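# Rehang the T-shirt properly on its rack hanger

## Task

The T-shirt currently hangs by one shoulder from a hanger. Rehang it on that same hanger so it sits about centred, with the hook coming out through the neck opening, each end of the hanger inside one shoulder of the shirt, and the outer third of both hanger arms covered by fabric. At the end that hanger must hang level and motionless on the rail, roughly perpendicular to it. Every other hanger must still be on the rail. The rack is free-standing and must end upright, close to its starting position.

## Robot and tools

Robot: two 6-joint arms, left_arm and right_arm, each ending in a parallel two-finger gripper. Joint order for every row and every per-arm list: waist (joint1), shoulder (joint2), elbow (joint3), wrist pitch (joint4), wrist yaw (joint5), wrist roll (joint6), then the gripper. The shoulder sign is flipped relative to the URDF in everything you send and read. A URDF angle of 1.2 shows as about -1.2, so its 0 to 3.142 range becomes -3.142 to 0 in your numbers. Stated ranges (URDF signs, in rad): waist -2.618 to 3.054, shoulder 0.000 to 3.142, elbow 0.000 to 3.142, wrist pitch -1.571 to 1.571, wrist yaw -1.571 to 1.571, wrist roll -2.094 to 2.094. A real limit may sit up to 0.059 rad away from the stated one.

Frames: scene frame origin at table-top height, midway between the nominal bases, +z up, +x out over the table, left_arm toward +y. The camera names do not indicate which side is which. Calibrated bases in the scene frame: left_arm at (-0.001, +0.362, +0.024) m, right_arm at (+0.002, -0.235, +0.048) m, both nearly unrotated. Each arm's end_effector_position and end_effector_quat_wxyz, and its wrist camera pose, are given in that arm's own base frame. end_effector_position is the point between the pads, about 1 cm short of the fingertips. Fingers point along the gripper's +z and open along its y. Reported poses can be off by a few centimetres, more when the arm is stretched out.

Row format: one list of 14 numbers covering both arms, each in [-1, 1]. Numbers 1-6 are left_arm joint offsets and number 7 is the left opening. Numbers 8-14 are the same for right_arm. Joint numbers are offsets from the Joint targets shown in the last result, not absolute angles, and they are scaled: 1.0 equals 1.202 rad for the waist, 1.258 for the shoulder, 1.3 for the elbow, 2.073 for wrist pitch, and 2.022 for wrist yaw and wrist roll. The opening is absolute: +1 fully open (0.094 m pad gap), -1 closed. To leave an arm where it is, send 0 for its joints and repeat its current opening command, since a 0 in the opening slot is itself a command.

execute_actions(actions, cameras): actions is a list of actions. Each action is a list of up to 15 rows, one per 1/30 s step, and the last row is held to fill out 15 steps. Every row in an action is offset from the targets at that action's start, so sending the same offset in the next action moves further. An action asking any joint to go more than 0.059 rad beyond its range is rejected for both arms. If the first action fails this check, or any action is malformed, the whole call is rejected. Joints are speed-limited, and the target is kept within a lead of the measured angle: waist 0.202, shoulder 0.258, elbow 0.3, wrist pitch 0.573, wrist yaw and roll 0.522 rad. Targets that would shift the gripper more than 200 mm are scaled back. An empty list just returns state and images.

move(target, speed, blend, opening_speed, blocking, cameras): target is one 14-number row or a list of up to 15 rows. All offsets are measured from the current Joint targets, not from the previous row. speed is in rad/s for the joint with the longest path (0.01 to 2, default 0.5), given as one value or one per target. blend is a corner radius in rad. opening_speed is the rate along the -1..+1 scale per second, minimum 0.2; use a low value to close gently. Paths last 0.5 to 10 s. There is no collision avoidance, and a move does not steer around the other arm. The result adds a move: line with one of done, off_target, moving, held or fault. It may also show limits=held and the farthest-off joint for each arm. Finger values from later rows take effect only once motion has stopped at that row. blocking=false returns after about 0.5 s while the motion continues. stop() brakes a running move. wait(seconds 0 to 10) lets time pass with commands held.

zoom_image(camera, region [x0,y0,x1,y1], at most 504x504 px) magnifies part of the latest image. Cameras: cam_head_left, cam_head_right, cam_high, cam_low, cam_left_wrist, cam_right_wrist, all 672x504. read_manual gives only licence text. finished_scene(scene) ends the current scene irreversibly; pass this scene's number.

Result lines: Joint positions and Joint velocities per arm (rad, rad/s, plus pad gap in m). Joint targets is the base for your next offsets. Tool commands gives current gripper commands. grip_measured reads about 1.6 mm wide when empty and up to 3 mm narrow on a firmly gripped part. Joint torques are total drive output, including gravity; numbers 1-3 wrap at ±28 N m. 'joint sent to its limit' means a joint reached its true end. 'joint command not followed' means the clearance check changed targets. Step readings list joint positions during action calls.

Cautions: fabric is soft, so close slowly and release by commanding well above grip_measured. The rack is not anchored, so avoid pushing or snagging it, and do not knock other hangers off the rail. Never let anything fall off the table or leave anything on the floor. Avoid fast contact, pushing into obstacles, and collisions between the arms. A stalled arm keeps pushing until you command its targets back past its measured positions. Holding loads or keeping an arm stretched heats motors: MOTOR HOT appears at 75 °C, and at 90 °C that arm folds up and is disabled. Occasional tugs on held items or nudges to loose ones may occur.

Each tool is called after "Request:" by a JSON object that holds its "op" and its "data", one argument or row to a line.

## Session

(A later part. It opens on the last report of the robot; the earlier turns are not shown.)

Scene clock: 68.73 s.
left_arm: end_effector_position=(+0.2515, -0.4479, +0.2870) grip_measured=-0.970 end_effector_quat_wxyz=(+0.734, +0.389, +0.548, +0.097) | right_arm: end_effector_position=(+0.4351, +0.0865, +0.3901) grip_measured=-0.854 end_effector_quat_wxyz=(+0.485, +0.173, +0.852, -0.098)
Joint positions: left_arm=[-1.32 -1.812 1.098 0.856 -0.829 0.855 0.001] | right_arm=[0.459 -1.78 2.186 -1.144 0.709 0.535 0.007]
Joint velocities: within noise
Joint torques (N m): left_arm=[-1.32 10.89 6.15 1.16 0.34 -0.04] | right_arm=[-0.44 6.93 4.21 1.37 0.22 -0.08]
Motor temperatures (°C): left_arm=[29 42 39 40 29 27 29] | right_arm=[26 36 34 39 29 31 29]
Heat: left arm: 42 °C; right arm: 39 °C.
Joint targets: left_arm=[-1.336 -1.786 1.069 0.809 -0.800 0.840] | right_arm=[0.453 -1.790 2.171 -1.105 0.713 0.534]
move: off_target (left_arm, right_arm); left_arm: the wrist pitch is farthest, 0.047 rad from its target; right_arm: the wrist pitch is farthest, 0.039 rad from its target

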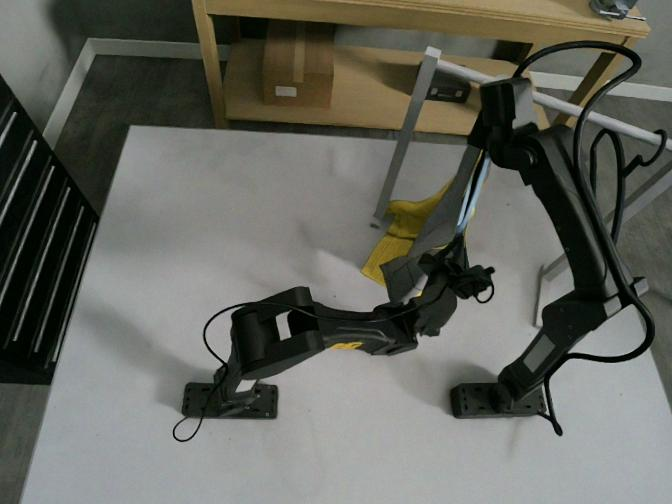

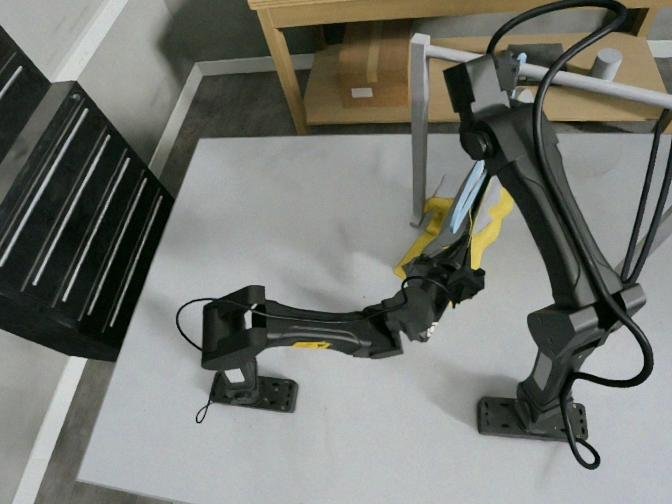

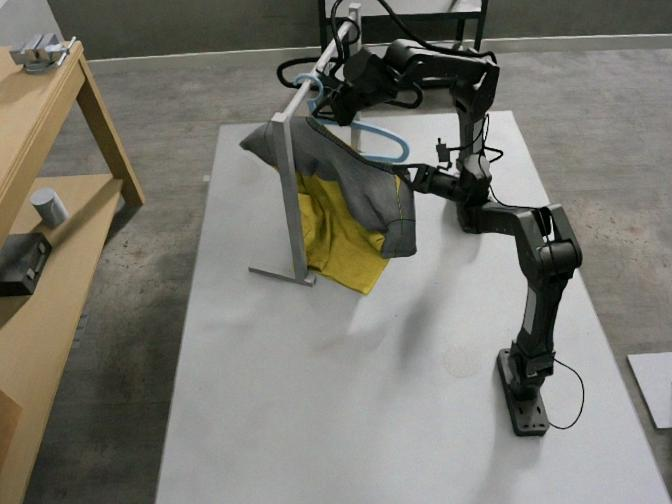

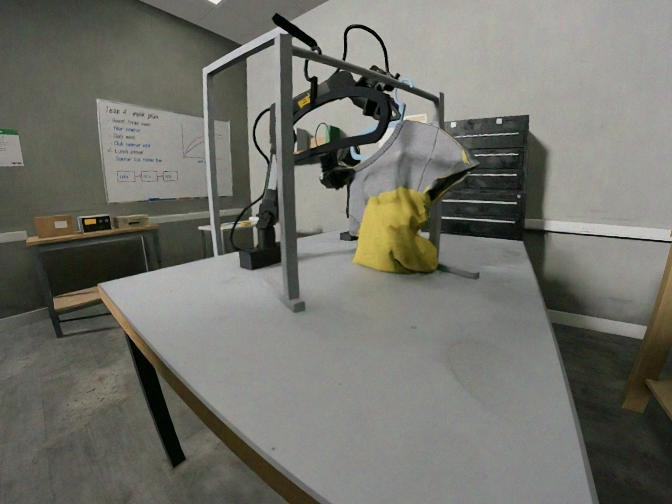

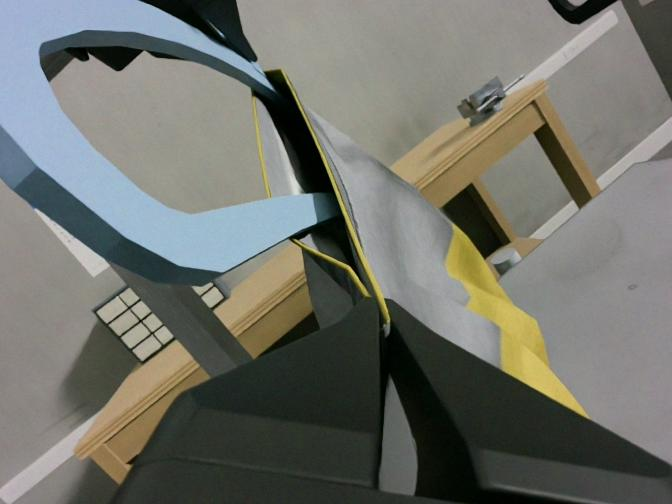

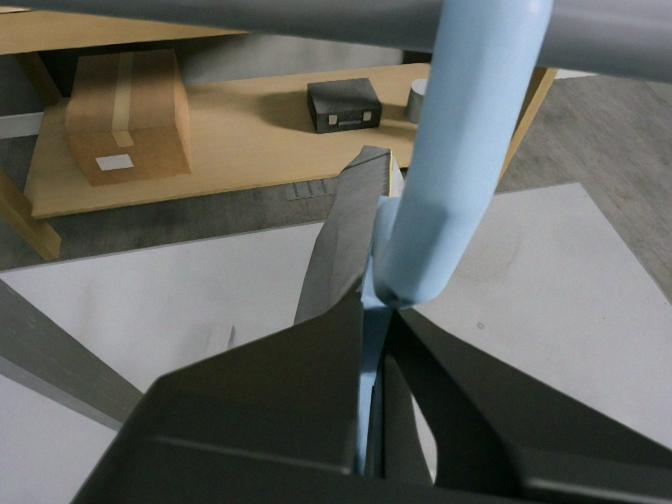

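Request:
{"op": "move", "data": {
  "target": [0.001,0.2830,-0.1369,-0.1056,0.1682,-0.1958,-1,0,0,0,0,0,0,-1],
  "speed": 0.3
}}

Scene clock: 71.87 s.
left_arm: end_effector_position=(+0.2015, -0.4163, +0.3320) grip_measured=-0.970 end_effector_quat_wxyz=(+0.726, +0.377, +0.558, -0.139) | right_arm: end_effector_position=(+0.4350, +0.0874, +0.3900) grip_measured=-0.854 end_effector_quat_wxyz=(+0.484, +0.171, +0.852, -0.098)
Joint positions: left_arm=[-1.32 -1.454 0.921 0.642 -0.534 0.459 0.001] | right_arm=[0.46 -1.78 2.186 -1.144 0.708 0.532 0.007]
Joint velocities: within noise
Joint torques (N m): left_arm=[-1.29 7.87 6.57 1.3 0.87 -0.1] | right_arm=[-0.54 6.93 4.18 1.38 0.23 -0.05]
Motor temperatures (°C): left_arm=[29 41 39 40 29 27 29] | right_arm=[26 36 34 39 29 31 30]
Heat: left arm: 41 °C; right arm: 39 °C.
Joint targets: left_arm=[-1.334 -1.431 0.891 0.591 -0.460 0.444] | right_arm=[0.454 -1.790 2.171 -1.105 0.713 0.534]
move: off_target (left_arm, right_arm); left_arm: the wrist yaw is farthest, 0.074 rad from its target; right_arm: the wrist pitch is farthest, 0.039 rad from its target

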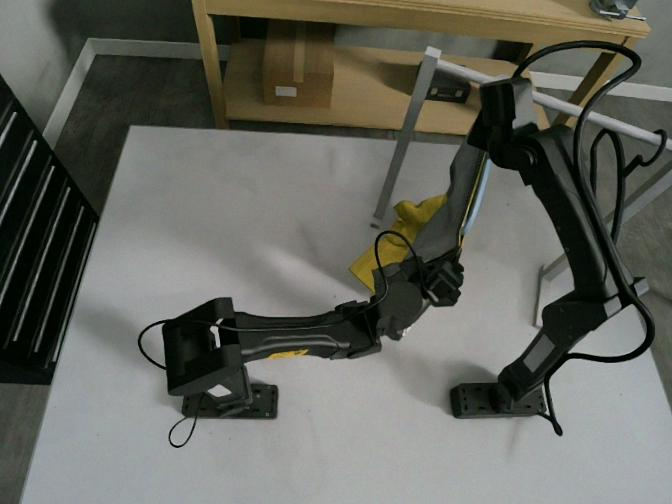

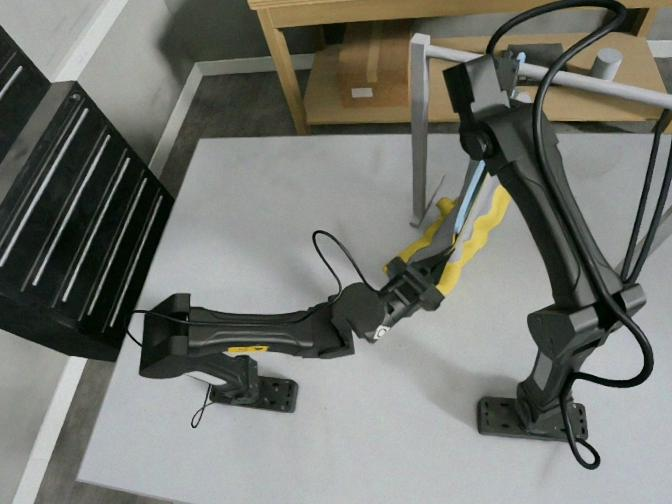

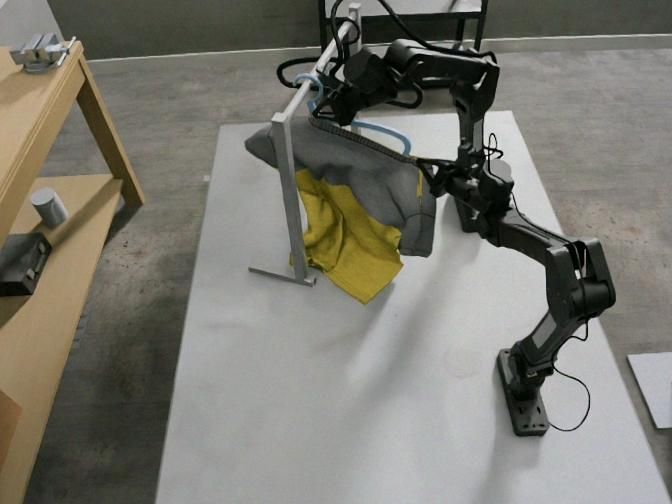

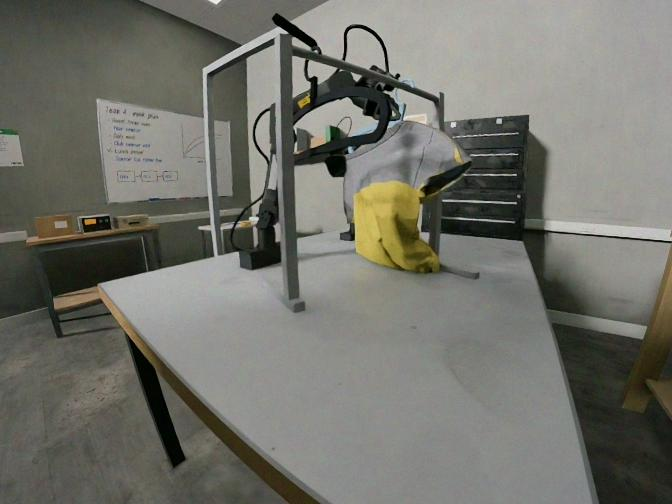

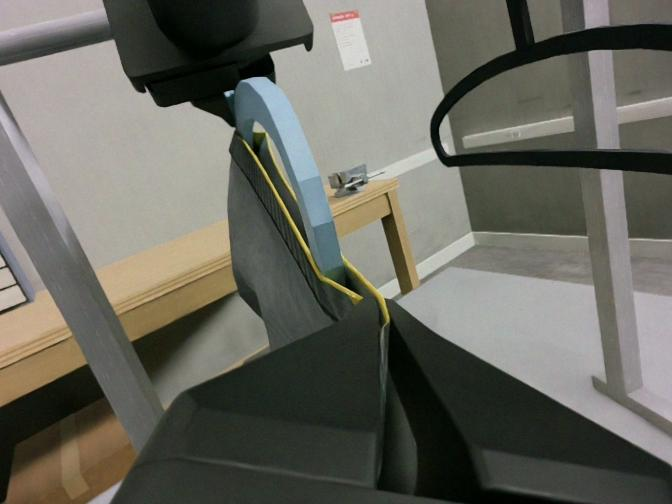

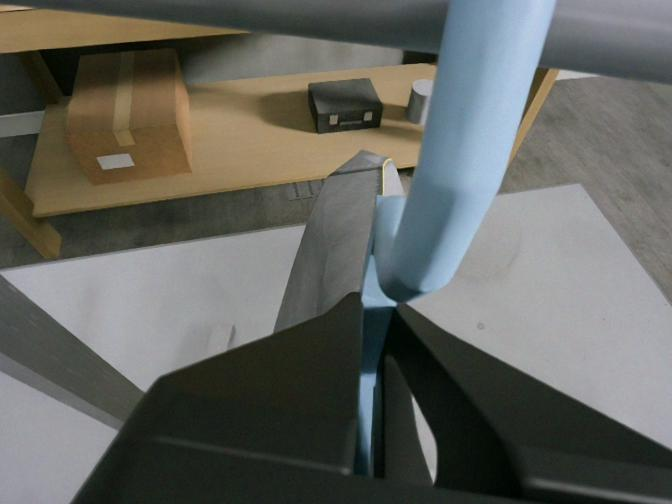

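Request:
{"op": "move", "data": {
  "target": [
    [0.1231,0.0874,0.2592,-0.2369,0.2176,-0.1701,-1,0,0,0,0,0,0,-1],
    [0.3527,-0.1638,0.65,-0.3869,0.4847,-0.2047,-1,0,0,0,0,0,0,-1]
  ],
  "speed": 0.4,
  "blend": 0.05
}}

Scene clock: 76.10 s.
left_arm: end_effector_position=(+0.2445, -0.4436, +0.4406) grip_measured=-0.970 end_effector_quat_wxyz=(+0.520, +0.467, +0.568, -0.434) | right_arm: end_effector_position=(+0.4351, +0.0875, +0.3902) grip_measured=-0.855 end_effector_quat_wxyz=(+0.484, +0.167, +0.853, -0.100)
Joint positions: left_arm=[-0.908 -1.619 1.699 -0.173 0.474 0.035 0.001] | right_arm=[0.46 -1.78 2.186 -1.142 0.708 0.522 0.007]
Joint velocities: within noise
Joint torques (N m): left_arm=[-0.23 6.09 12.6 1.54 0.52 -0.09] | right_arm=[-0.54 6.94 4.19 1.37 0.23 0.06]
Motor temperatures (°C): left_arm=[29 41 40 40 29 27 29] | right_arm=[26 36 34 39 29 31 30]
Heat: left arm: 41 °C; right arm: 39 °C.
Joint targets: left_arm=[-0.911 -1.636 1.736 -0.211 0.520 0.031] | right_arm=[0.454 -1.790 2.171 -1.105 0.713 0.534]
move: off_target (left_arm, right_arm); left_arm: the wrist yaw is farthest, 0.046 rad from its target; right_arm: the wrist pitch is farthest, 0.037 rad from its target

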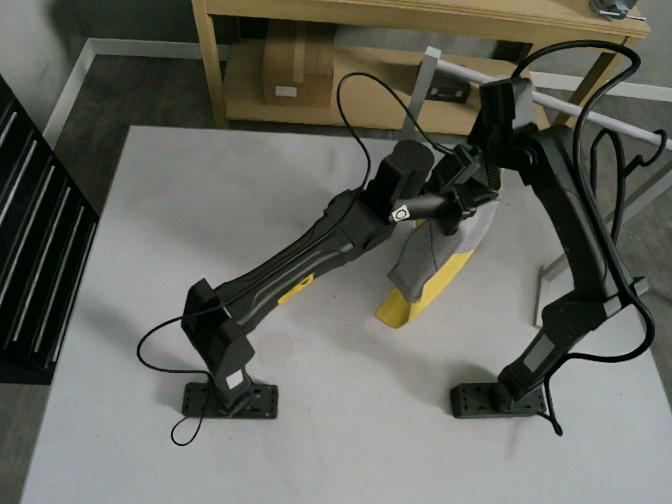

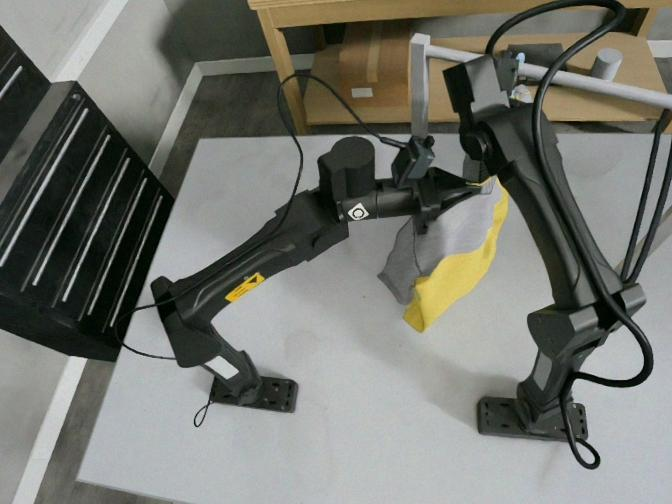

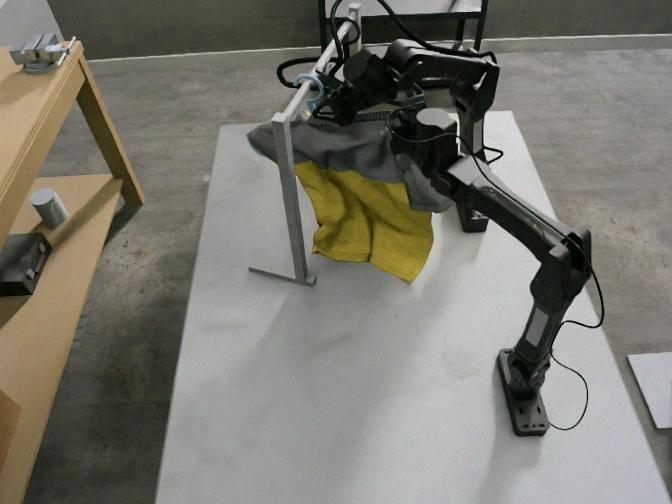

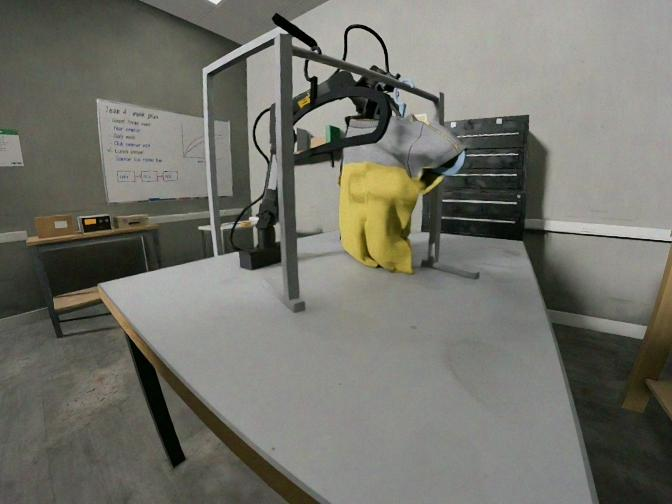

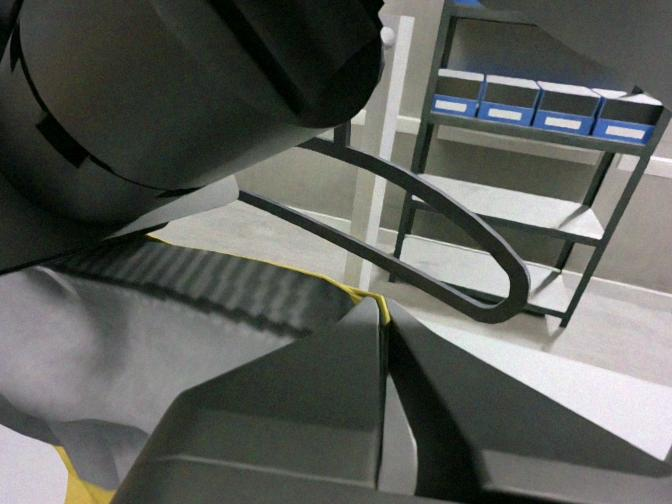

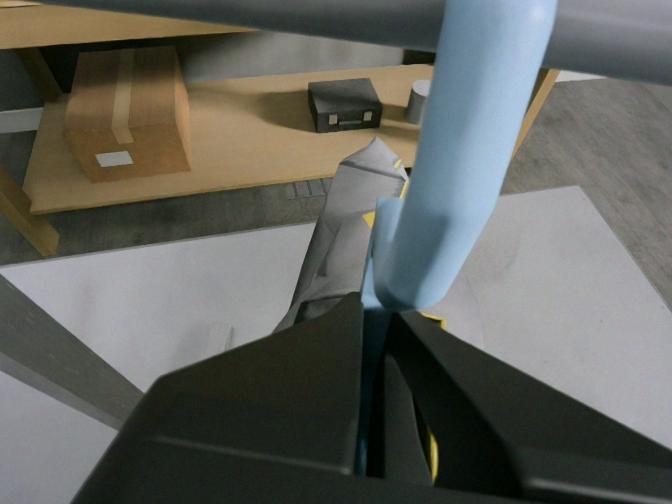

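Request:
{"op": "zoom_image", "data": {
  "camera": "cam_high",
  "region": [220, 60, 480, 300]
}}

Request:
{"op": "zoom_image", "data": {
  "camera": "cam_low",
  "region": [310, 60, 500, 290]
}}

Request:
{"op": "zoom_image", "data": {
  "camera": "cam_right_wrist",
  "region": [250, 100, 520, 500]
}}

Request:
{"op": "zoom_image", "data": {
  "camera": "cam_head_right",
  "region": [330, 80, 580, 340]
}}

Scaled by 1.938 from the camera's 672x504 image, which has a finer 960x720 frame.

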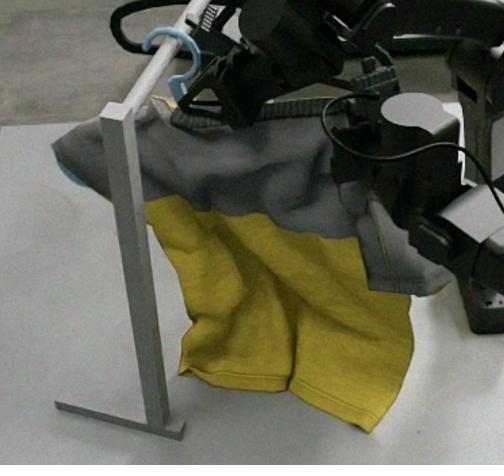

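Scaled by 2.191 from the camera's 672x504 image, which has a finer 960x720 frame.

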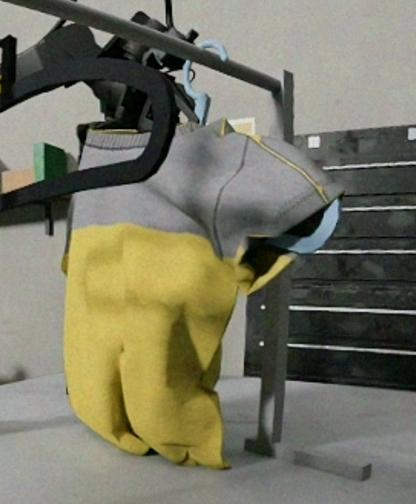

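Scaled by 1.260 from the camera's 672x504 image, which has a finer 960x720 frame.

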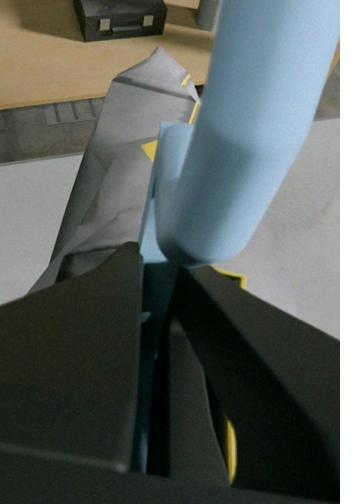

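Scaled by 1.938 from the camera's 672x504 image, which has a finer 960x720 frame.

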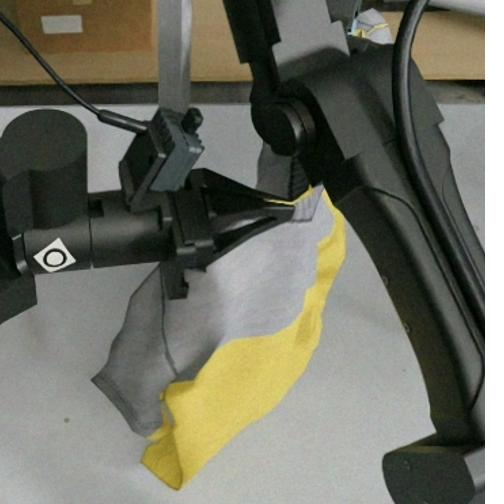

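Request:
{"op": "move", "data": {
  "target": [
    [0,0,0,0,0,0,-1,0,0,0,0,0,0,-0.3],
    [0,0,0,0,0,0,-1,0.0657,0,0.1146,-0.1085,0.0277,0.0341,-0.3],
    [0,0,0,0,0,0,-1,-0.1847,0.2122,0.1223,-0.1278,-0.182,-0.1592,-0.3]
  ],
  "speed": [0.5,0.25,0.6],
  "blend": [0,0.05,0],
  "opening_speed": 1.0
}}

Scene clock: 89.23 s.
left_arm: end_effector_position=(+0.2418, -0.4441, +0.4404) grip_measured=-0.970 end_effector_quat_wxyz=(+0.516, +0.470, +0.566, -0.439) | right_arm: end_effector_position=(+0.3443, +0.0217, +0.4712) grip_measured=-0.302 end_effector_quat_wxyz=(+0.497, +0.075, +0.863, -0.040)
Joint positions: left_arm=[-0.908 -1.619 1.699 -0.174 0.489 0.032 0.001] | right_arm=[0.236 -1.525 2.312 -1.349 0.346 0.218 0.033]
Joint velocities: within noise
Joint torques (N m): left_arm=[-0.12 5.96 12.51 1.49 0.39 -0.08] | right_arm=[-0.36 3.82 5.24 1.05 0.06 -0.11]
Motor temperatures (°C): left_arm=[29 40 41 41 29 27 29] | right_arm=[26 36 34 39 29 31 30]
Heat: left arm: 41 °C; right arm: 39 °C.
Joint targets: left_arm=[-0.911 -1.636 1.736 -0.211 0.520 0.031] | right_arm=[0.232 -1.523 2.330 -1.370 0.345 0.212]
move: off_target (left_arm); left_arm: the elbow is farthest, 0.037 rad from its target

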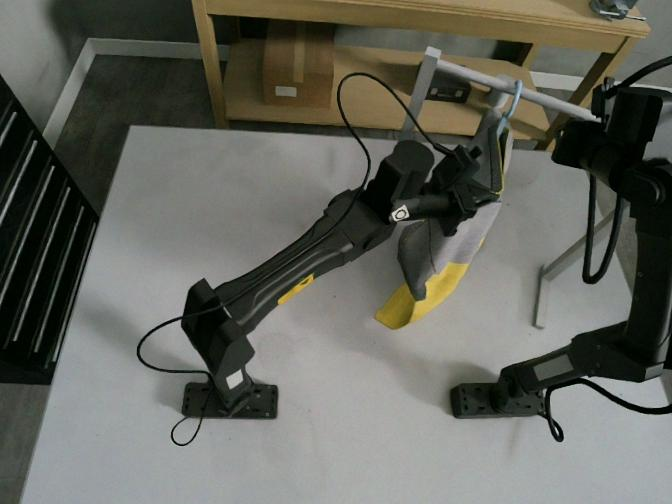

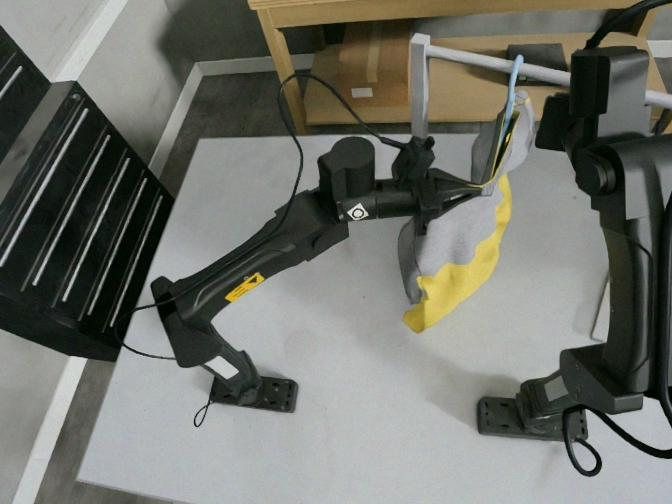

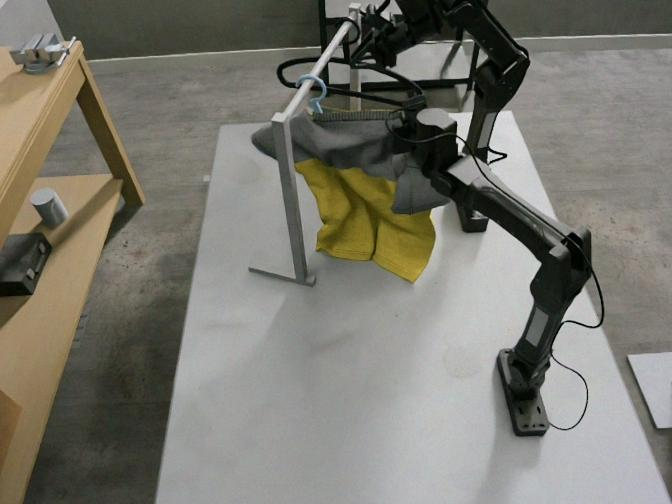

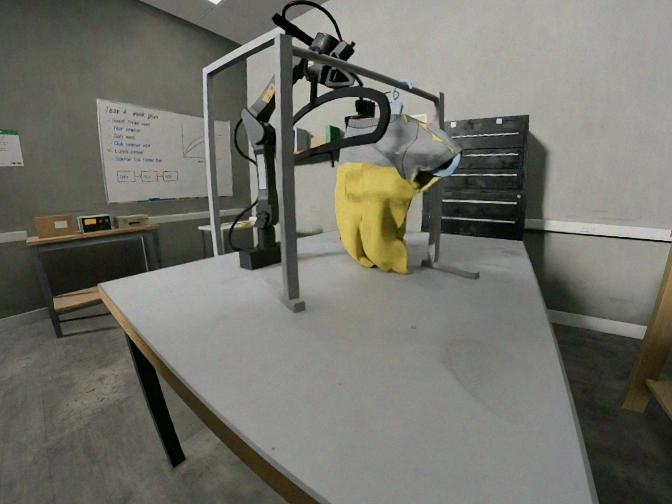

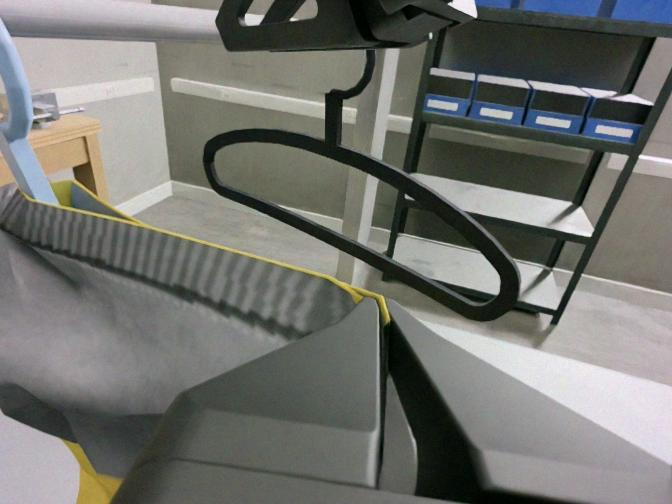

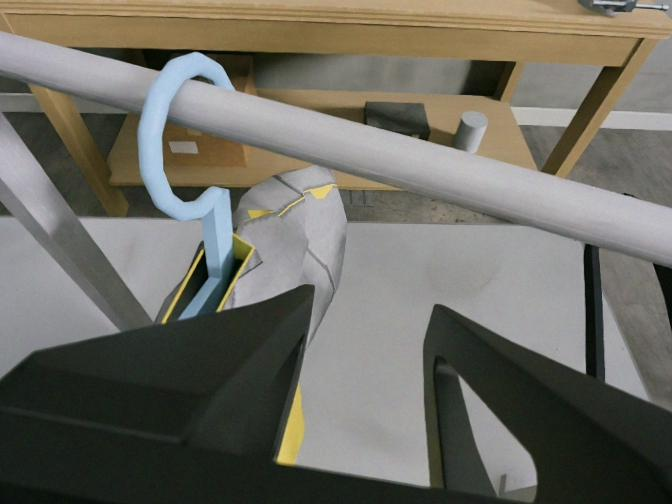

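Request:
{"op": "zoom_image", "data": {
  "camera": "cam_right_wrist",
  "region": [100, 30, 400, 330]
}}

Request:
{"op": "zoom_image", "data": {
  "camera": "cam_low",
  "region": [260, 60, 500, 290]
}}

Request:
{"op": "zoom_image", "data": {
  "camera": "cam_head_left",
  "region": [360, 40, 672, 340]
}}

Scaled by 1.680 from the camera's 672x504 image, which has a finer 960x720 frame.

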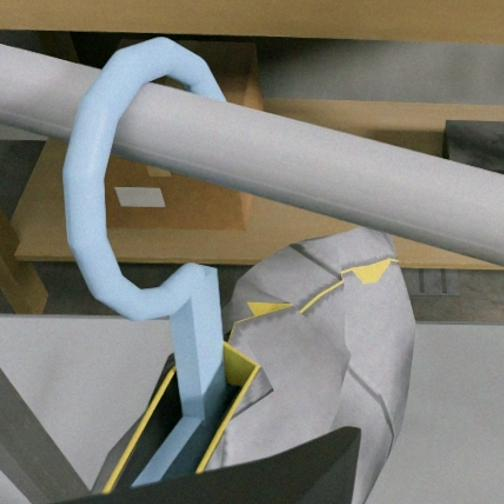

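Scaled by 2.100 from the camera's 672x504 image, which has a finer 960x720 frame.

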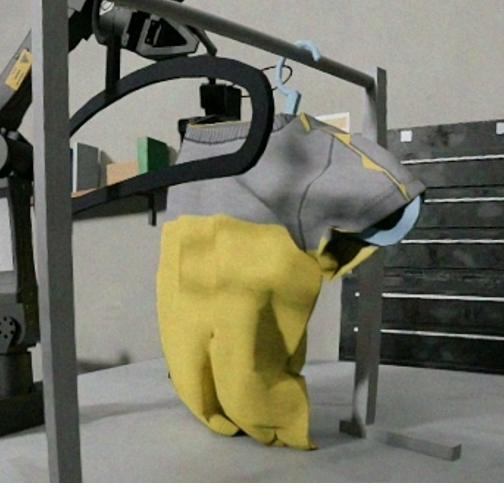

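Scaled by 1.615 from the camera's 672x504 image, which has a finer 960x720 frame.

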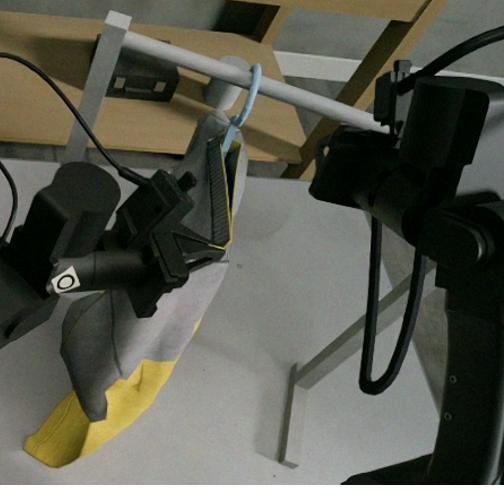

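Request:
{"op": "move", "data": {
  "target": [0.1015,-0.3672,0.38,0.1539,0.0425,-0.0697,-1,0,0,0,0,0,0,-0.3],
  "speed": 0.3
}}

Request:
{"op": "zoom_image", "data": {
  "camera": "cam_right_wrist",
  "region": [60, 30, 400, 370]
}}

Request:
{"op": "zoom_image", "data": {
  "camera": "cam_low",
  "region": [260, 60, 500, 290]
}}

Scene clock: 93.30 s.
left_arm: end_effector_position=(+0.3473, -0.4954, +0.4770) grip_measured=-0.970 end_effector_quat_wxyz=(+0.576, +0.420, +0.501, -0.491) | right_arm: end_effector_position=(+0.3443, +0.0217, +0.4712) grip_measured=-0.302 end_effector_quat_wxyz=(+0.497, +0.075, +0.863, -0.040)
Joint positions: left_arm=[-0.793 -2.072 2.191 0.057 0.604 -0.109 0.001] | right_arm=[0.236 -1.525 2.312 -1.349 0.346 0.216 0.033]
Joint velocities: within noise
Joint torques (N m): left_arm=[0.39 9.28 12.55 2.28 -0.02 -0.04] | right_arm=[-0.35 3.89 5.26 1.05 0.05 -0.11]
Motor temperatures (°C): left_arm=[29 40 41 41 29 27 29] | right_arm=[26 36 34 38 29 31 29]
Heat: left arm: 41 °C; right arm: 38 °C.
Joint targets: left_arm=[-0.789 -2.099 2.230 0.108 0.606 -0.110] | right_arm=[0.232 -1.523 2.330 -1.370 0.345 0.212]
move: off_target (left_arm); left_arm: the wrist pitch is farthest, 0.051 rad from its target

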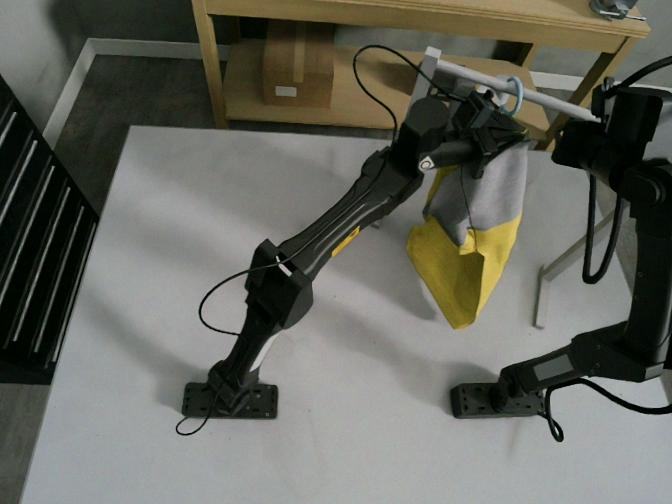

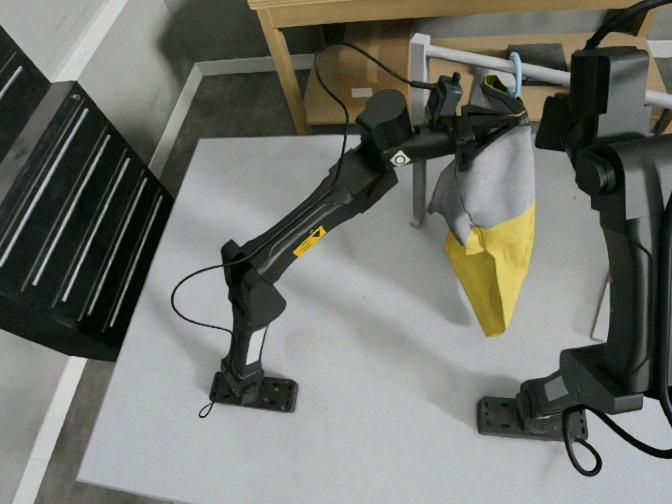

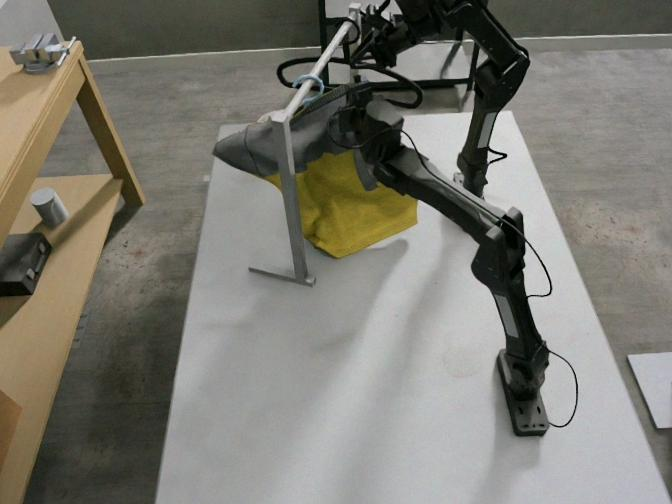

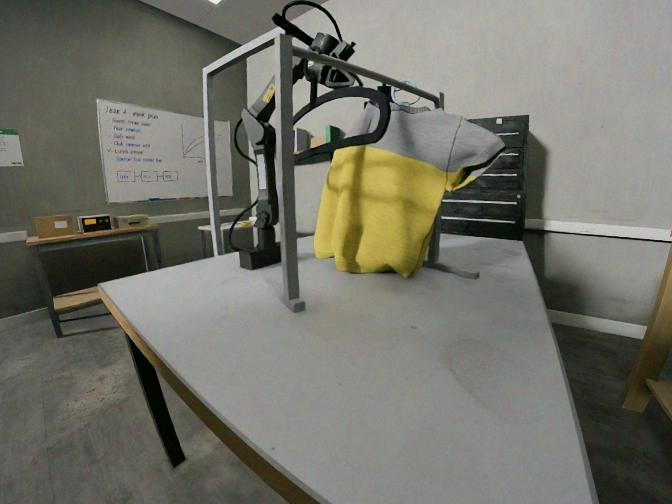

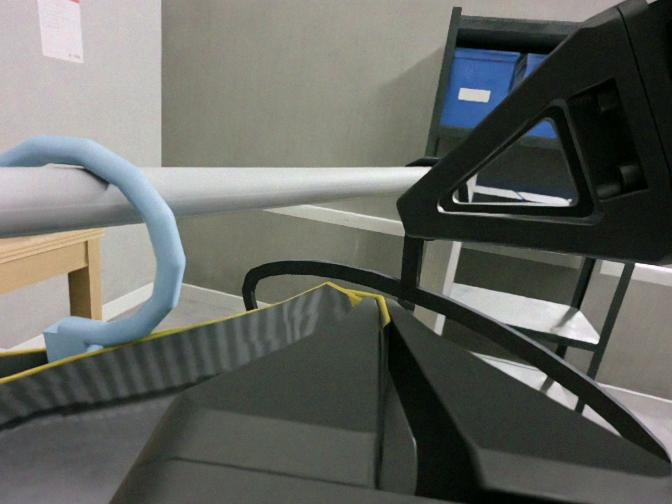

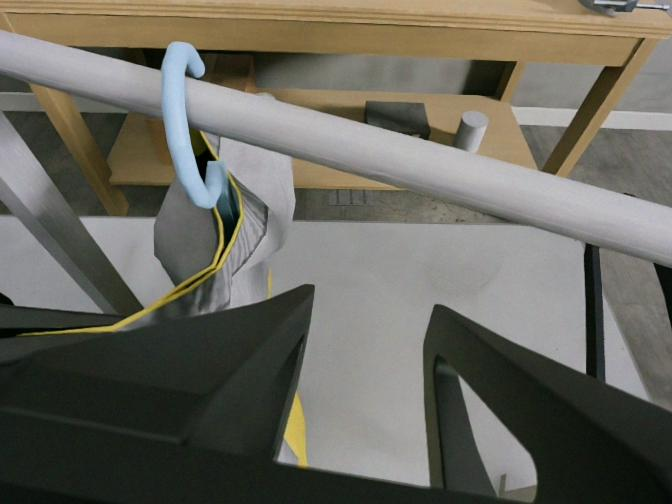

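Scaled by 1.482 from the camera's 672x504 image, which has a finer 960x720 frame.

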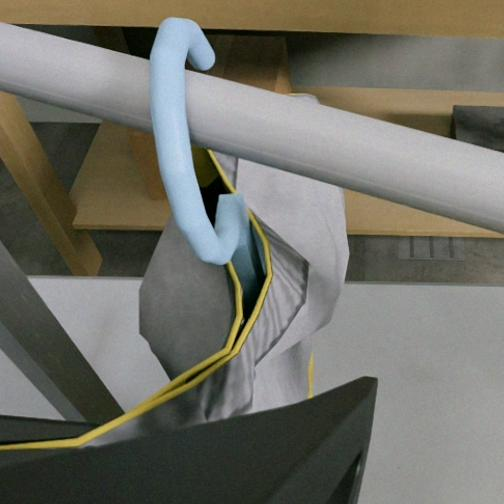

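Scaled by 2.100 from the camera's 672x504 image, which has a finer 960x720 frame.

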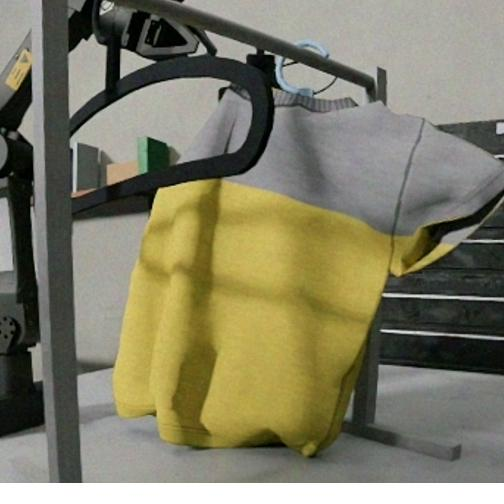

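Request:
{"op": "move", "data": {
  "target": [0.002,0.0922,-0.2392,0.0429,0,0.0247,-1,0,0,0,0,0,0,-0.3],
  "speed": 0.25
}}

Request:
{"op": "zoom_image", "data": {
  "camera": "cam_low",
  "region": [260, 60, 520, 290]
}}

Request:
{"op": "zoom_image", "data": {
  "camera": "cam_right_wrist",
  "region": [60, 30, 400, 370]
}}

Scene clock: 95.70 s.
left_arm: end_effector_position=(+0.3498, -0.4960, +0.4192) grip_measured=-0.970 end_effector_quat_wxyz=(+0.557, +0.432, +0.525, -0.477) | right_arm: end_effector_position=(+0.3443, +0.0217, +0.4712) grip_measured=-0.302 end_effector_quat_wxyz=(+0.497, +0.075, +0.863, -0.040)
Joint positions: left_arm=[-0.791 -2.017 1.945 0.163 0.604 -0.073 0.001] | right_arm=[0.236 -1.525 2.312 -1.349 0.346 0.216 0.033]
Joint velocities: within noise
Joint torques (N m): left_arm=[0.49 14.06 6.9 2.11 0 0.16] | right_arm=[-0.35 3.9 5.26 1.05 0.06 -0.11]
Motor temperatures (°C): left_arm=[29 40 41 42 29 27 29] | right_arm=[26 36 34 38 29 31 29]
Heat: left arm: 42 °C; right arm: 38 °C.
Joint targets: left_arm=[-0.786 -1.982 1.919 0.196 0.606 -0.060] | right_arm=[0.232 -1.523 2.330 -1.370 0.345 0.212]
move: done

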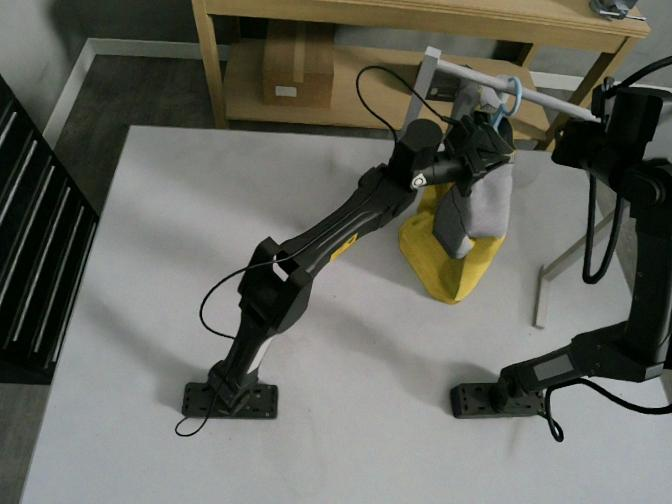

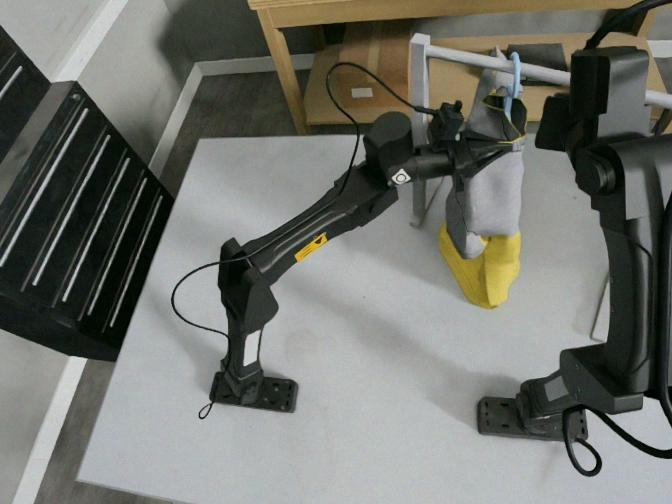

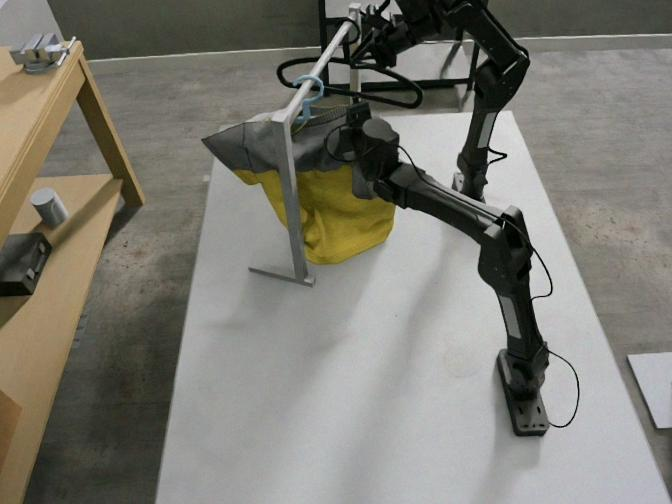

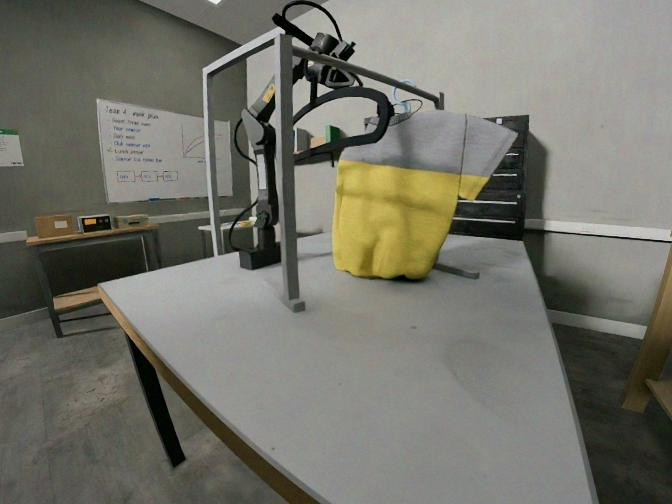

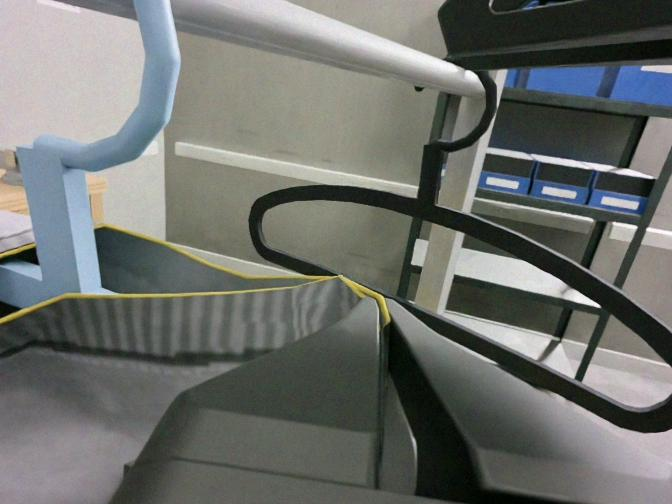

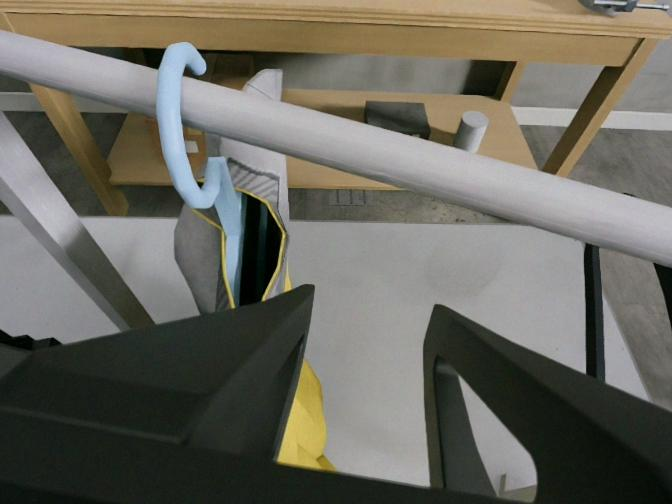

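Scaled by 1.938 from the camera's 672x504 image, which has a finer 960x720 frame.

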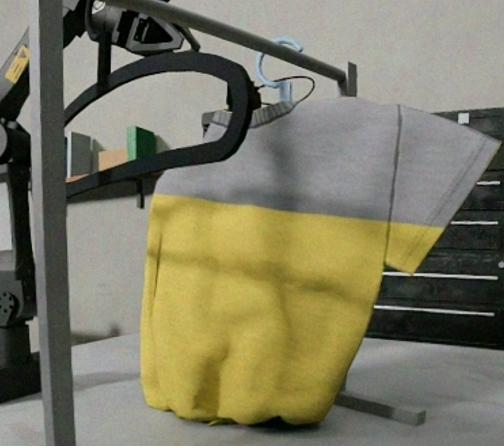

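Scaled by 1.482 from the camera's 672x504 image, which has a finer 960x720 frame.

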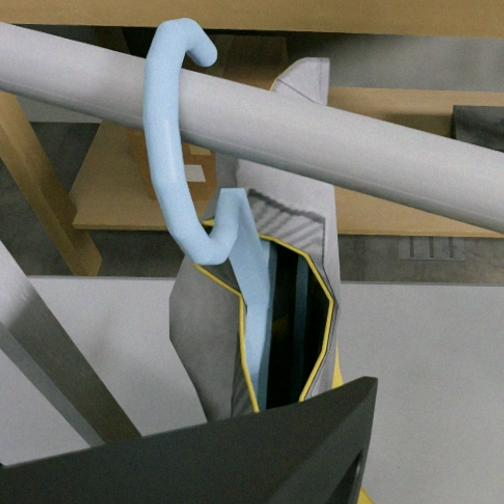

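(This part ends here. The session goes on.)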